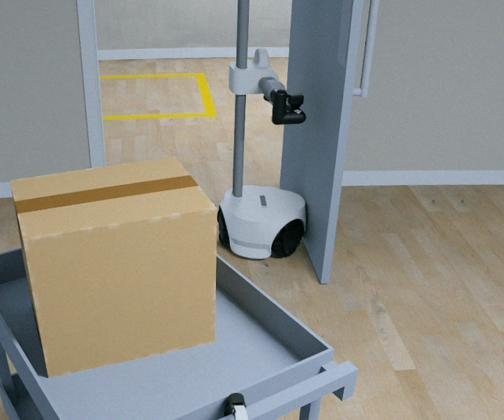

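Request:
move(
  blocking=false,
  cameras=[],
  r1={"base":{"strafe_m":0.1},"contact_limits":{"strafe_m":0.9},"pace":"slow"},
  r2={"base":{"strafe_m":0.28,"translate_m":0.03},"contact_limits":{"strafe_m":0.7},"pace":"slow"},
)

Request:
wait(
  seconds=4,
  cameras=[],
)

Request:
wait(
  seconds=3,
  cameras=["r2_head_camera"],
)

Request:
zoom_image(
  camera="r2_head_camera",
  region=[110, 130, 350, 330],
)

Scene clock: 208.60 s.
move: r1 moving; r2 moving
r1.base_odometry: x=-1.944 y=-0.207 heading=-2.343
r1.turned_by_wheels: -0.001
r1.turned_by_imu: -0.001
r1.base_tilt: forward=-1.6 right=+1.3
r1.lidar_m: 1.75 0.27 0.25 - 0.25 0.31 3.58 1.02 1.00 2.65 2.83 1.40
r1.base_status: strafe_m moving
r1.joint_positions: lift_m=+0.500 arm_m=+0.000 wrist_yaw_rad=+3.196 wrist_pitch_rad=+0.002 wrist_roll_rad=+0.000 gripper_m=+0.056
r1.joint_status: not commanded
r1.measured_speeds: translate_m=+0.000 strafe_m=+0.057 rotate_rad=-0.003 lift_m=+0.000 arm_m=+0.000 wrist_yaw_rad=+0.000 wrist_pitch_rad=+0.000 wrist_roll_rad=+0.000
r1.motor_effort: lift_m=+22(22) arm_m=+4(4) wheel_0=-16(17) wheel_1=+10(11) wheel_2=-1(1)
r1.servo_current: wrist_yaw_rad=33(59) wrist_pitch_rad=39(52) wrist_roll_rad=52(52) gripper_m=39(46)
r1.contact_limits: strafe_m 0.9
r1.hand_pose: x=-0.1218 y=+0.0716 z=+0.6773 quat_wxyz=(-0.027, -0.001, +0.000, +1.000) (m; r1's base frame)
r1.wrist_depth_mm: - 134 249 - - 300 204 / - 118 135 - - 304 206 / - 120 155 - - 312 208 / 110 135 201 - - 312 211 / 212 - - - - 320 212 / 219 - 194 - 189 317 212 / 227 1537 1537 153 627 265 211
r2.base_odometry: x=-0.991 y=-0.557 heading=-2.935
r2.turned_by_wheels: -0.001
r2.turned_by_imu: -0.001
r2.base_tilt: forward=-0.7 right=+0.1
r2.lidar_m: 0.68 0.92 2.26 2.11 2.15 2.55 2.40 2.48 2.77 2.62 2.73 0.88
r2.base_status: translate_m moving; strafe_m moving
r2.joint_positions: lift_m=+0.688 arm_m=+0.365 wrist_yaw_rad=-0.001 wrist_pitch_rad=+0.003 wrist_roll_rad=+1.569 gripper_m=-0.029
r2.joint_status: not commanded
r2.measured_speeds: translate_m=+0.006 strafe_m=+0.052 rotate_rad=-0.005 lift_m=+0.000 arm_m=+0.000 wrist_yaw_rad=-0.018 wrist_pitch_rad=+0.000 wrist_roll_rad=+0.000
r2.motor_effort: lift_m=+21(21) arm_m=+5(5) wheel_0=-6(9) wheel_1=+8(10) wheel_2=-9(10)
r2.servo_current: wrist_yaw_rad=59(59) wrist_pitch_rad=39(46) wrist_roll_rad=39(52) gripper_m=91(98)
r2.contact_limits: strafe_m 0.7
r2.hand_pose: x=+0.8241 y=-0.0878 z=+0.8651 quat_wxyz=(+0.708, +0.706, +0.001, -0.001) (m; r2's base frame)
r2.wrist_depth_mm: - - - 272 - 1661 1182 / - - - 243 329 332 330 / - - - 220 291 1708 1182 / - - - 201 263 1661 - / - - - 185 243 809 - / - 430 185 167 179 - - / - 418 410 - 213 - -
pictures: none
No camera images: "cameras" was empty.

Scene clock: 210.23 s.
earlier move: r1 done; r2 moving
r1.base_odometry: x=-1.882 y=-0.267 heading=-2.343
r1.turned_by_wheels: +0.000
r1.turned_by_imu: +0.001
r1.base_tilt: forward=-1.6 right=+1.3
r1.lidar_m: 5.18 0.30 0.25 - 0.25 0.26 3.75 1.13 1.06 2.73 2.93 1.44
r1.base_status: done
r1.joint_positions: lift_m=+0.500 arm_m=+0.000 wrist_yaw_rad=+3.196 wrist_pitch_rad=+0.002 wrist_roll_rad=+0.000 gripper_m=+0.056
r1.joint_status: not commanded
r1.measured_speeds: all 0
r1.motor_effort: lift_m=+22(22) arm_m=+4(4) wheel_0=-10(20) wheel_1=+7(14) wheel_2=+1(2)
r1.servo_current: wrist_yaw_rad=59(65) wrist_pitch_rad=33(52) wrist_roll_rad=46(59) gripper_m=46(46)
r1.contact_limits: strafe_m 0.9
r1.hand_pose: x=-0.1218 y=+0.0716 z=+0.6773 quat_wxyz=(-0.027, -0.001, +0.000, +1.000) (m; r1's base frame)
r1.wrist_depth_mm: - 134 249 - 442 242 180 / - 118 135 - 452 244 182 / - 120 155 - 462 247 184 / 110 135 200 - 466 249 185 / 213 - - - 424 251 186 / 218 - 194 - 187 252 187 / 227 1537 1499 154 430 222 187
r2.base_odometry: x=-0.976 y=-0.710 heading=-2.935
r2.turned_by_wheels: +0.000
r2.turned_by_imu: -0.001
r2.base_tilt: forward=-0.6 right=+0.1
r2.lidar_m: 0.67 2.94 2.08 1.94 1.99 2.58 2.44 2.50 2.93 2.79 2.87 0.85
r2.base_status: translate_m moving; strafe_m moving
r2.joint_positions: lift_m=+0.688 arm_m=+0.365 wrist_yaw_rad=-0.006 wrist_pitch_rad=+0.003 wrist_roll_rad=+1.569 gripper_m=-0.029
r2.joint_status: not commanded
r2.measured_speeds: translate_m=+0.011 strafe_m=+0.100 rotate_rad=+0.006 lift_m=+0.000 arm_m=+0.000 wrist_yaw_rad=+0.005 wrist_pitch_rad=+0.000 wrist_roll_rad=+0.000
r2.motor_effort: lift_m=+21(21) arm_m=+4(5) wheel_0=-10(21) wheel_1=+4(10) wheel_2=-8(19)
r2.servo_current: wrist_yaw_rad=46(78) wrist_pitch_rad=39(46) wrist_roll_rad=52(52) gripper_m=91(98)
r2.contact_limits: strafe_m 0.7
r2.hand_pose: x=+0.8238 y=-0.0890 z=+0.8651 quat_wxyz=(+0.708, +0.706, -0.001, -0.003) (m; r2's base frame)
r2.wrist_depth_mm: - - - 233 303 307 1060 / - - - 277 287 1464 1098 / - - - 204 271 1708 496 / - - - 190 252 842 - / - 449 442 181 238 831 - / - 436 186 169 179 - - / - 430 424 - 218 - -
wait: 1.63 of 4 s (r1 has come to rest)
pictures: none
No camera images: "cameras" was empty.

Scene clock: 212.10 s.
earlier move: r2 done
r1.base_odometry: x=-1.882 y=-0.267 heading=-2.343
r1.turned_by_wheels: +0.000
r1.turned_by_imu: +0.000
r1.base_tilt: forward=-1.5 right=+1.2
r1.lidar_m: 5.18 0.33 0.25 - 0.25 0.25 3.76 1.16 1.05 2.71 2.92 1.44
r1.base_status: done
r1.joint_positions: lift_m=+0.500 arm_m=+0.000 wrist_yaw_rad=+3.196 wrist_pitch_rad=+0.002 wrist_roll_rad=+0.000 gripper_m=+0.056
r1.joint_status: not commanded
r1.measured_speeds: all 0
r1.motor_effort: lift_m=+22(22) arm_m=+4(4) wheel_0=-11(20) wheel_1=+7(14) wheel_2=+1(2)
r1.servo_current: wrist_yaw_rad=39(65) wrist_pitch_rad=39(52) wrist_roll_rad=39(65) gripper_m=39(52)
r1.contact_limits: strafe_m 0.9
r1.hand_pose: x=-0.1218 y=+0.0716 z=+0.6773 quat_wxyz=(-0.027, -0.001, +0.000, +1.000) (m; r1's base frame)
r1.wrist_depth_mm: - 134 249 - 442 242 181 / - 119 135 - 452 244 182 / - 120 155 - 459 247 184 / 110 135 201 - 462 251 186 / 213 - - - 424 250 186 / 219 - 194 - 187 252 186 / 227 1576 1537 153 430 221 186
r2.base_odometry: x=-0.964 y=-0.823 heading=-2.935
r2.turned_by_wheels: +0.000
r2.turned_by_imu: +0.000
r2.base_tilt: forward=-0.7 right=+0.1
r2.lidar_m: 0.72 2.79 1.95 1.85 1.88 2.56 2.43 2.52 3.05 2.89 2.97 0.81
r2.base_status: done
r2.joint_positions: lift_m=+0.688 arm_m=+0.365 wrist_yaw_rad=-0.004 wrist_pitch_rad=+0.003 wrist_roll_rad=+1.569 gripper_m=-0.029
r2.joint_status: not commanded
r2.measured_speeds: all 0
r2.motor_effort: lift_m=+20(21) arm_m=+4(5) wheel_0=-6(21) wheel_1=+3(10) wheel_2=-7(19)
r2.servo_current: wrist_yaw_rad=46(78) wrist_pitch_rad=33(46) wrist_roll_rad=39(59) gripper_m=91(98)
r2.contact_limits: strafe_m 0.7
r2.hand_pose: x=+0.8239 y=-0.0885 z=+0.8651 quat_wxyz=(+0.708, +0.706, +0.000, -0.002) (m; r2's base frame)
r2.wrist_depth_mm: - - - 208 278 286 290 / - - - 200 265 1661 1160 / - - - 191 254 1808 - / - - 445 183 245 842 - / - 442 442 178 236 831 - / - 439 185 170 179 - - / - 439 439 - 223 - -
wait: 1.87 of 3 s (r2 has come to rest)
pictures: r2_head_camera
Images, in order (width x height): r2_head_camera 420x560.

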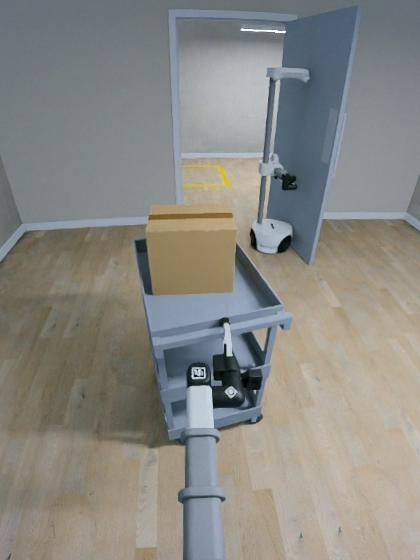

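Scaled by 2.100 from the camera's 420x560 image, which has a finer 1200x1600 frame.

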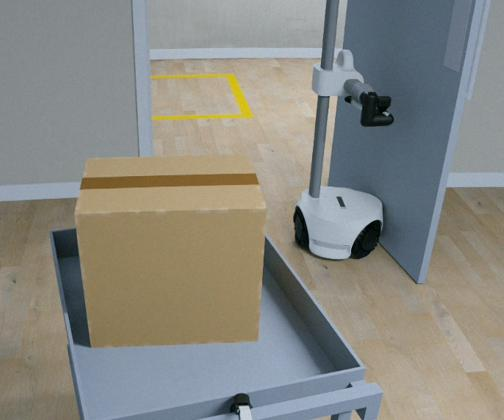

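Request:
move(
  blocking=false,
  cameras=[],
  r2={"base":{"strafe_m":0.48,"translate_m":0.06},"contact_limits":{"strafe_m":0.7},"pace":"slow"},
)

Request:
wait(
  seconds=8,
  cameras=[],
)

Request:
move(
  blocking=false,
  cameras=[],
  r2={"base":{"rotate_rad":-0.32},"contact_limits":{"rotate_rad":0.7},"pace":"slow"},
)

Request:
wait(
  seconds=4,
  cameras=["r2_head_camera"],
)

Scene clock: 226.70 s.
move: r2 moving
r1: as last shown
r1.base_tilt: forward=-1.5 right=+1.3
r1.lidar_m: 5.16 0.29 0.25 - 0.25 0.27 3.75 1.15 1.07 2.73 2.93 1.44
r1.motor_effort: lift_m=+22(22) arm_m=+4(4) wheel_0=-10(11) wheel_1=+7(7) wheel_2=+1(1)
r1.servo_current: wrist_yaw_rad=39(65) wrist_pitch_rad=46(46) wrist_roll_rad=46(65) gripper_m=39(46)
r1.contact_limits: strafe_m 0.9
r1.wrist_depth_mm: - 134 249 - 442 242 181 / - 119 135 - 452 245 182 / - 120 154 - 462 246 183 / 110 135 201 - 469 250 185 / 213 - - - 427 252 186 / 219 - 194 - 187 253 187 / 227 1537 1499 153 430 221 186
r2.base_odometry: x=-0.963 y=-0.837 heading=-2.936
r2.turned_by_wheels: -0.002
r2.turned_by_imu: -0.001
r2.base_tilt: forward=-0.7 right=+0.1
r2.lidar_m: 0.70 2.72 1.95 1.82 1.87 2.48 2.45 2.52 3.08 2.89 3.01 0.80
r2.base_status: translate_m moving; strafe_m moving
r2.joint_positions: lift_m=+0.688 arm_m=+0.365 wrist_yaw_rad=-0.004 wrist_pitch_rad=+0.003 wrist_roll_rad=+1.569 gripper_m=-0.029
r2.joint_status: not commanded
r2.measured_speeds: translate_m=+0.006 strafe_m=+0.053 rotate_rad=+0.003 lift_m=+0.000 arm_m=+0.000 wrist_yaw_rad=+0.000 wrist_pitch_rad=+0.000 wrist_roll_rad=+0.000
r2.motor_effort: lift_m=+21(21) arm_m=+5(5) wheel_0=-12(16) wheel_1=+5(7) wheel_2=-10(11)
r2.servo_current: wrist_yaw_rad=46(59) wrist_pitch_rad=46(46) wrist_roll_rad=59(59) gripper_m=91(98)
r2.contact_limits: strafe_m 0.7
r2.hand_pose: x=+0.8239 y=-0.0885 z=+0.8651 quat_wxyz=(+0.708, +0.706, +0.000, -0.002) (m; r2's base frame)
r2.wrist_depth_mm: - - - 264 278 285 290 / - - - 200 263 1708 1182 / - - - 192 253 1863 - / - - 445 183 243 842 - / - 439 442 178 236 831 - / - 442 187 170 180 - - / - 439 439 - 222 - -
pictures: none
No camera images: "cameras" was empty.

Scene clock: 232.23 s.
earlier move: r2 done
r1.base_odometry: x=-1.882 y=-0.267 heading=-2.343
r1.turned_by_wheels: +0.000
r1.turned_by_imu: +0.000
r1.base_tilt: forward=-1.6 right=+1.3
r1.lidar_m: 5.19 0.31 0.25 - 0.25 0.25 3.74 1.15 1.05 2.73 1.62 1.56
r1.base_status: not commanded
r1.joint_positions: lift_m=+0.500 arm_m=+0.000 wrist_yaw_rad=+3.196 wrist_pitch_rad=+0.002 wrist_roll_rad=+0.000 gripper_m=+0.056
r1.joint_status: not commanded
r1.measured_speeds: all 0
r1.motor_effort: lift_m=+22(22) arm_m=+4(4) wheel_0=-10(11) wheel_1=+7(7) wheel_2=+1(1)
r1.servo_current: wrist_yaw_rad=52(72) wrist_pitch_rad=39(52) wrist_roll_rad=46(72) gripper_m=39(46)
r1.contact_limits: strafe_m 0.9
r1.hand_pose: x=-0.1218 y=+0.0716 z=+0.6773 quat_wxyz=(-0.027, -0.001, +0.000, +1.000) (m; r1's base frame)
r1.wrist_depth_mm: - 134 248 - 445 243 181 / - 119 135 - 452 244 182 / - 120 155 - 462 246 184 / 110 135 202 - 469 250 186 / 212 - - - 421 251 186 / 219 - 193 - 187 252 186 / 226 1576 1576 153 427 221 186
r2.base_odometry: x=-0.925 y=-1.305 heading=-2.935
r2.turned_by_wheels: +0.001
r2.turned_by_imu: -0.002
r2.base_tilt: forward=-0.6 right=+0.1
r2.lidar_m: 0.76 2.07 1.46 1.35 1.38 1.89 2.52 2.61 3.41 3.37 3.46 0.75
r2.base_status: done
r2.joint_positions: lift_m=+0.688 arm_m=+0.365 wrist_yaw_rad=-0.004 wrist_pitch_rad=+0.003 wrist_roll_rad=+1.569 gripper_m=-0.029
r2.joint_status: not commanded
r2.measured_speeds: all 0
r2.motor_effort: lift_m=+20(21) arm_m=+4(5) wheel_0=-9(16) wheel_1=+3(7) wheel_2=-7(12)
r2.servo_current: wrist_yaw_rad=33(65) wrist_pitch_rad=39(46) wrist_roll_rad=39(59) gripper_m=91(104)
r2.contact_limits: strafe_m 0.7
r2.hand_pose: x=+0.8239 y=-0.0885 z=+0.8651 quat_wxyz=(+0.708, +0.706, +0.000, -0.002) (m; r2's base frame)
r2.wrist_depth_mm: - - - 133 188 - - / - 392 394 140 197 750 - / - 413 415 146 208 - - / - 466 449 153 218 - - / - - 492 162 226 - - / - - 187 168 178 1464 525 / - - - - - 1708 477
wait: 5.53 of 8 s (r2 has come to rest)
pictures: none
No camera images: "cameras" was empty.

Scene clock: 232.73 s.
move: r2 moving
r1: as last shown
r1.lidar_m: 5.19 0.30 0.25 - 0.25 0.27 3.76 1.15 1.05 2.73 1.63 1.53
r1.motor_effort: lift_m=+22(22) arm_m=+4(4) wheel_0=-10(10) wheel_1=+6(7) wheel_2=+1(1)
r1.servo_current: wrist_yaw_rad=59(65) wrist_pitch_rad=46(46) wrist_roll_rad=26(52) gripper_m=33(46)
r1.contact_limits: strafe_m 0.9
r1.wrist_depth_mm: - 134 249 - 439 242 180 / - 118 135 - 452 244 182 / - 120 155 - 462 246 184 / 110 135 200 - 469 251 185 / 212 - - - 427 250 186 / 218 - 193 - 187 251 186 / 226 1576 1537 153 430 222 186
r2.base_odometry: x=-0.925 y=-1.305 heading=-3.058
r2.turned_by_wheels: -0.122
r2.turned_by_imu: -0.118
r2.base_tilt: forward=-0.7 right=+0.0
r2.lidar_m: 0.76 2.45 1.54 1.36 1.35 1.71 2.52 2.54 3.12 3.37 3.40 0.76
r2.base_status: rotate_rad moving
r2.joint_positions: lift_m=+0.688 arm_m=+0.365 wrist_yaw_rad=+0.007 wrist_pitch_rad=+0.003 wrist_roll_rad=+1.569 gripper_m=-0.029
r2.joint_status: not commanded
r2.measured_speeds: translate_m=+0.001 strafe_m=+0.001 rotate_rad=-0.482 lift_m=+0.000 arm_m=+0.000 wrist_yaw_rad=+0.035 wrist_pitch_rad=+0.000 wrist_roll_rad=+0.000
r2.motor_effort: lift_m=+20(21) arm_m=+6(6) wheel_0=+20(20) wheel_1=+12(14) wheel_2=+15(15)
r2.servo_current: wrist_yaw_rad=65(65) wrist_pitch_rad=39(46) wrist_roll_rad=52(52) gripper_m=91(98)
r2.contact_limits: rotate_rad 0.7
r2.hand_pose: x=+0.8248 y=-0.0853 z=+0.8651 quat_wxyz=(+0.708, +0.706, +0.004, +0.002) (m; r2's base frame)
r2.wrist_depth_mm: - - - 146 202 1537 1160 / - - - 150 208 759 - / - 436 418 154 214 - - / - 436 433 158 220 831 - / - 477 462 166 227 - - / - - 188 169 179 - - / - - - - 242 1661 -
pictures: none
No camera images: "cameras" was empty.

Scene clock: 233.70 s.
earlier move: r2 done
r1.base_odometry: x=-1.882 y=-0.267 heading=-2.343
r1.turned_by_wheels: +0.000
r1.turned_by_imu: +0.000
r1.base_tilt: forward=-1.6 right=+1.3
r1.lidar_m: 5.19 0.32 0.25 - 0.25 0.25 3.75 1.15 1.04 2.73 1.70 1.52
r1.base_status: not commanded
r1.joint_positions: lift_m=+0.500 arm_m=+0.000 wrist_yaw_rad=+3.196 wrist_pitch_rad=+0.002 wrist_roll_rad=+0.000 gripper_m=+0.056
r1.joint_status: not commanded
r1.measured_speeds: all 0
r1.motor_effort: lift_m=+22(22) arm_m=+4(4) wheel_0=-10(11) wheel_1=+7(7) wheel_2=+1(1)
r1.servo_current: wrist_yaw_rad=52(65) wrist_pitch_rad=46(52) wrist_roll_rad=65(65) gripper_m=39(46)
r1.contact_limits: strafe_m 0.9
r1.hand_pose: x=-0.1218 y=+0.0716 z=+0.6773 quat_wxyz=(-0.027, -0.001, +0.000, +1.000) (m; r1's base frame)
r1.wrist_depth_mm: - 134 250 - 442 242 180 / - 118 135 - 452 244 182 / - 120 155 - 459 248 184 / 110 135 200 - 466 251 185 / 212 - - - 424 252 186 / 219 - 193 - 187 252 186 / 227 1537 1537 153 430 221 186
r2.base_odometry: x=-0.925 y=-1.305 heading=+3.028
r2.turned_by_wheels: -0.197
r2.turned_by_imu: -0.191
r2.base_tilt: forward=-0.7 right=+0.1
r2.lidar_m: 0.69 3.27 1.72 1.39 1.35 1.51 2.38 2.54 2.79 3.39 3.37 0.82
r2.base_status: done
r2.joint_positions: lift_m=+0.688 arm_m=+0.365 wrist_yaw_rad=+0.000 wrist_pitch_rad=+0.003 wrist_roll_rad=+1.569 gripper_m=-0.029
r2.joint_status: not commanded
r2.measured_speeds: all 0
r2.motor_effort: lift_m=+21(21) arm_m=+5(6) wheel_0=+1(20) wheel_1=+3(14) wheel_2=+4(19)
r2.servo_current: wrist_yaw_rad=39(85) wrist_pitch_rad=39(46) wrist_roll_rad=46(59) gripper_m=91(98)
r2.contact_limits: rotate_rad 0.7
r2.hand_pose: x=+0.8242 y=-0.0874 z=+0.8651 quat_wxyz=(+0.708, +0.706, +0.001, -0.001) (m; r2's base frame)
r2.wrist_depth_mm: - - - 216 - 1618 1160 / - - - 246 274 279 282 / - - - 196 259 1661 1160 / - - - 186 247 1756 - / - - 436 180 236 820 - / - 427 187 170 179 - - / - 427 424 - 221 - -
wait: 0.97 of 4 s (r2 has come to rest)
pictures: r2_head_camera
Images, in order (width x height): r2_head_camera 420x560.

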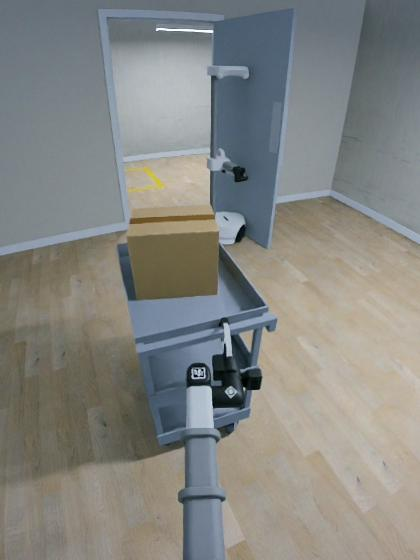

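Request:
move(
  blocking=false,
  cameras=[],
  r2={"base":{"translate_m":0.35,"strafe_m":0.1},"contact_limits":{"translate_m":0.7},"pace":"slow"},
)

Request:
wait(
  seconds=7,
  cameras=["r2_head_camera"],
)

Scene clock: 239.47 s.
move: r2 moving
r1: as last shown
r1.lidar_m: 5.19 0.31 0.25 - 0.25 0.27 3.74 1.16 1.06 2.75 1.70 1.50
r1.motor_effort: lift_m=+22(22) arm_m=+4(4) wheel_0=-10(10) wheel_1=+7(7) wheel_2=+1(1)
r1.servo_current: wrist_yaw_rad=52(65) wrist_pitch_rad=46(46) wrist_roll_rad=52(65) gripper_m=46(46)
r1.contact_limits: strafe_m 0.9
r1.wrist_depth_mm: - 134 249 - 439 242 180 / - 118 135 - 452 246 182 / - 120 155 - 459 247 184 / 110 135 201 - 466 252 185 / 212 - - - 421 251 186 / 219 - 193 - 188 251 187 / 227 1537 1537 153 430 221 186
r2.base_odometry: x=-0.937 y=-1.307 heading=+3.028
r2.turned_by_wheels: -0.001
r2.turned_by_imu: +0.000
r2.base_tilt: forward=-0.7 right=+0.1
r2.lidar_m: 0.68 3.26 1.73 1.40 1.38 1.54 2.39 2.54 2.78 3.40 3.34 0.84
r2.base_status: translate_m moving; strafe_m moving
r2.joint_positions: lift_m=+0.688 arm_m=+0.365 wrist_yaw_rad=-0.005 wrist_pitch_rad=+0.003 wrist_roll_rad=+1.569 gripper_m=-0.029
r2.joint_status: not commanded
r2.measured_speeds: translate_m=+0.049 strafe_m=+0.013 rotate_rad=-0.001 lift_m=+0.000 arm_m=+0.000 wrist_yaw_rad=-0.017 wrist_pitch_rad=+0.000 wrist_roll_rad=+0.000
r2.motor_effort: lift_m=+21(21) arm_m=+5(5) wheel_0=+4(8) wheel_1=+8(10) wheel_2=-16(17)
r2.servo_current: wrist_yaw_rad=52(52) wrist_pitch_rad=39(46) wrist_roll_rad=46(52) gripper_m=91(98)
r2.contact_limits: translate_m 0.7
r2.hand_pose: x=+0.8238 y=-0.0888 z=+0.8651 quat_wxyz=(+0.708, +0.706, -0.001, -0.003) (m; r2's base frame)
r2.wrist_depth_mm: - - - 220 - 1661 1138 / - - - 208 276 283 286 / - - - 198 259 1661 1160 / - - - 186 247 1756 - / - - 430 179 236 831 - / - 427 185 169 180 - - / - 421 418 - 219 - -
pictures: none
No camera images: "cameras" was empty.

Scene clock: 243.87 s.
earlier move: r2 done
r1.base_odometry: x=-1.882 y=-0.267 heading=-2.343
r1.turned_by_wheels: +0.000
r1.turned_by_imu: +0.000
r1.base_tilt: forward=-1.6 right=+1.3
r1.lidar_m: 5.17 0.29 0.25 - 0.25 0.25 3.76 1.14 1.05 2.74 1.29 1.34
r1.base_status: not commanded
r1.joint_positions: lift_m=+0.500 arm_m=+0.000 wrist_yaw_rad=+3.196 wrist_pitch_rad=+0.002 wrist_roll_rad=+0.000 gripper_m=+0.056
r1.joint_status: not commanded
r1.measured_speeds: all 0
r1.motor_effort: lift_m=+22(22) arm_m=+4(4) wheel_0=-10(11) wheel_1=+7(7) wheel_2=+1(1)
r1.servo_current: wrist_yaw_rad=39(72) wrist_pitch_rad=46(52) wrist_roll_rad=65(65) gripper_m=33(52)
r1.contact_limits: strafe_m 0.9
r1.hand_pose: x=-0.1218 y=+0.0716 z=+0.6773 quat_wxyz=(-0.027, -0.001, +0.000, +1.000) (m; r1's base frame)
r1.wrist_depth_mm: - 134 249 - 439 242 181 / - 119 135 - 452 245 182 / - 120 155 - 459 246 184 / 110 135 202 - 469 251 185 / 212 - - - 424 252 186 / 218 - 194 - 188 252 186 / 226 1537 1499 153 430 221 186
r2.base_odometry: x=-1.283 y=-1.364 heading=+3.028
r2.turned_by_wheels: +0.000
r2.turned_by_imu: -0.004
r2.base_tilt: forward=-0.7 right=+0.1
r2.lidar_m: 0.62 0.79 1.74 1.41 1.40 1.52 2.40 2.87 3.18 3.38 3.33 0.88
r2.base_status: done
r2.joint_positions: lift_m=+0.688 arm_m=+0.365 wrist_yaw_rad=-0.011 wrist_pitch_rad=+0.003 wrist_roll_rad=+1.569 gripper_m=-0.029
r2.joint_status: not commanded
r2.measured_speeds: all 0
r2.motor_effort: lift_m=+20(21) arm_m=+5(5) wheel_0=-1(9) wheel_1=+4(10) wheel_2=-10(22)
r2.servo_current: wrist_yaw_rad=78(85) wrist_pitch_rad=39(52) wrist_roll_rad=46(72) gripper_m=98(98)
r2.contact_limits: translate_m 0.7
r2.hand_pose: x=+0.8232 y=-0.0906 z=+0.8651 quat_wxyz=(+0.708, +0.706, -0.003, -0.005) (m; r2's base frame)
r2.wrist_depth_mm: - - - - - 1661 1138 / - - - 263 320 1618 1160 / - - - 286 310 329 330 / - - - 206 270 1708 504 / - - - 187 242 1708 - / - - 185 166 178 732 - / - 397 399 - 211 - -
wait: 4.40 of 7 s (r2 has come to rest)
pictures: r2_head_camera
Images, in order (width x height): r2_head_camera 420x560.

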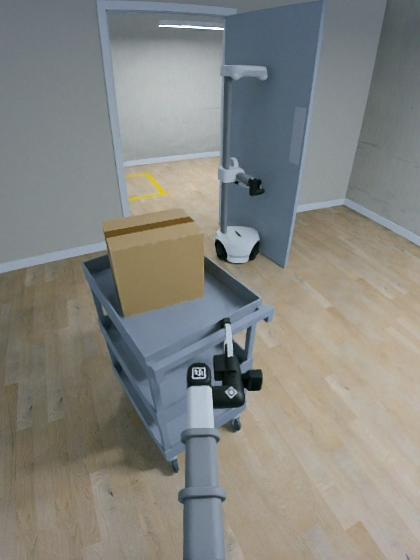

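Request:
move(
  blocking=false,
  cameras=[],
  r2={"base":{"strafe_m":0.5,"translate_m":0.03},"contact_limits":{"strafe_m":0.7},"pace":"slow"},
)

Request:
wait(
  seconds=8,
  cameras=["r2_head_camera"],
)

Scene clock: 258.77 s.
move: r2 moving
r1: as last shown
r1.lidar_m: 5.18 0.29 0.25 - 0.25 0.26 3.76 1.12 1.06 2.74 1.29 1.35
r1.motor_effort: lift_m=+22(22) arm_m=+4(4) wheel_0=-10(10) wheel_1=+7(7) wheel_2=+1(1)
r1.servo_current: wrist_yaw_rad=46(65) wrist_pitch_rad=39(52) wrist_roll_rad=46(59) gripper_m=46(46)
r1.contact_limits: strafe_m 0.9
r1.wrist_depth_mm: - 134 250 - 439 242 181 / - 119 135 - 455 244 182 / - 120 155 - 462 247 183 / 110 135 200 - 462 251 185 / 212 - - - 424 251 186 / 219 - 194 - 187 252 187 / 226 1537 1537 154 433 222 186
r2.base_odometry: x=-1.286 y=-1.378 heading=+3.025
r2.turned_by_wheels: -0.002
r2.turned_by_imu: -0.002
r2.base_tilt: forward=-0.6 right=+0.1
r2.lidar_m: 0.61 0.84 1.75 1.43 1.39 1.50 2.38 2.89 3.16 3.39 3.35 0.87
r2.base_status: translate_m moving; strafe_m moving
r2.joint_positions: lift_m=+0.688 arm_m=+0.365 wrist_yaw_rad=-0.011 wrist_pitch_rad=+0.003 wrist_roll_rad=+1.569 gripper_m=-0.029
r2.joint_status: not commanded
r2.measured_speeds: translate_m=+0.003 strafe_m=+0.053 rotate_rad=-0.004 lift_m=+0.000 arm_m=+0.000 wrist_yaw_rad=+0.000 wrist_pitch_rad=+0.000 wrist_roll_rad=+0.000
r2.motor_effort: lift_m=+20(21) arm_m=+5(5) wheel_0=-19(19) wheel_1=+3(8) wheel_2=-15(16)
r2.servo_current: wrist_yaw_rad=65(85) wrist_pitch_rad=39(46) wrist_roll_rad=46(52) gripper_m=91(98)
r2.contact_limits: strafe_m 0.7
r2.hand_pose: x=+0.8232 y=-0.0906 z=+0.8651 quat_wxyz=(+0.708, +0.706, -0.003, -0.005) (m; r2's base frame)
r2.wrist_depth_mm: - - - - - 1618 1160 / - - 1863 266 320 1464 1182 / - - - 286 314 332 332 / - - - 204 268 1661 504 / - - - 186 244 1661 - / - - 186 163 179 715 - / - 399 399 - 209 - -
pictures: none
No camera images: "cameras" was empty.

Scene clock: 264.47 s.
earlier move: r2 done
r1.base_odometry: x=-1.882 y=-0.267 heading=-2.343
r1.turned_by_wheels: +0.000
r1.turned_by_imu: +0.000
r1.base_tilt: forward=-1.6 right=+1.3
r1.lidar_m: 5.18 0.30 0.25 - 0.25 0.27 3.75 1.11 1.05 2.74 1.36 2.55
r1.base_status: not commanded
r1.joint_positions: lift_m=+0.500 arm_m=+0.000 wrist_yaw_rad=+3.196 wrist_pitch_rad=+0.002 wrist_roll_rad=+0.000 gripper_m=+0.056
r1.joint_status: not commanded
r1.measured_speeds: all 0
r1.motor_effort: lift_m=+22(22) arm_m=+4(4) wheel_0=-10(11) wheel_1=+7(7) wheel_2=+1(1)
r1.servo_current: wrist_yaw_rad=33(78) wrist_pitch_rad=46(52) wrist_roll_rad=46(65) gripper_m=46(46)
r1.contact_limits: strafe_m 0.9
r1.hand_pose: x=-0.1218 y=+0.0716 z=+0.6773 quat_wxyz=(-0.027, -0.001, +0.000, +1.000) (m; r1's base frame)
r1.wrist_depth_mm: - 134 249 - 442 243 180 / - 118 135 - 452 245 182 / - 120 155 - 459 246 183 / 110 135 202 - 466 249 185 / 212 - - - 424 251 186 / 220 - 194 - 188 252 186 / 227 1537 1537 153 430 220 187
r2.base_odometry: x=-1.371 y=-1.857 heading=+3.027
r2.turned_by_wheels: +0.001
r2.turned_by_imu: -0.002
r2.base_tilt: forward=-0.7 right=+0.1
r2.lidar_m: 0.70 2.44 1.19 0.95 0.92 1.05 1.63 3.10 3.39 3.81 3.78 0.83
r2.base_status: done
r2.joint_positions: lift_m=+0.688 arm_m=+0.365 wrist_yaw_rad=-0.005 wrist_pitch_rad=+0.003 wrist_roll_rad=+1.569 gripper_m=-0.029
r2.joint_status: not commanded
r2.measured_speeds: all 0
r2.motor_effort: lift_m=+20(21) arm_m=+5(5) wheel_0=-9(22) wheel_1=+2(8) wheel_2=-6(19)
r2.servo_current: wrist_yaw_rad=72(85) wrist_pitch_rad=46(52) wrist_roll_rad=52(59) gripper_m=85(98)
r2.contact_limits: strafe_m 0.7
r2.hand_pose: x=+0.8238 y=-0.0890 z=+0.8651 quat_wxyz=(+0.708, +0.706, -0.001, -0.003) (m; r2's base frame)
r2.wrist_depth_mm: - - - 220 281 1537 1078 / - - - 204 274 294 293 / - - - 196 257 1708 525 / - - - 186 246 831 - / - 436 436 179 236 831 - / - 433 187 170 179 - - / - 424 430 - 220 - -
wait: 5.70 of 8 s (r2 has come to rest)
pictures: r2_head_camera
Images, in order (width x height): r2_head_camera 420x560.

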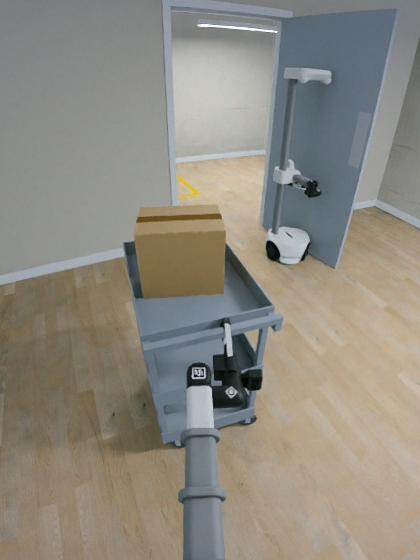

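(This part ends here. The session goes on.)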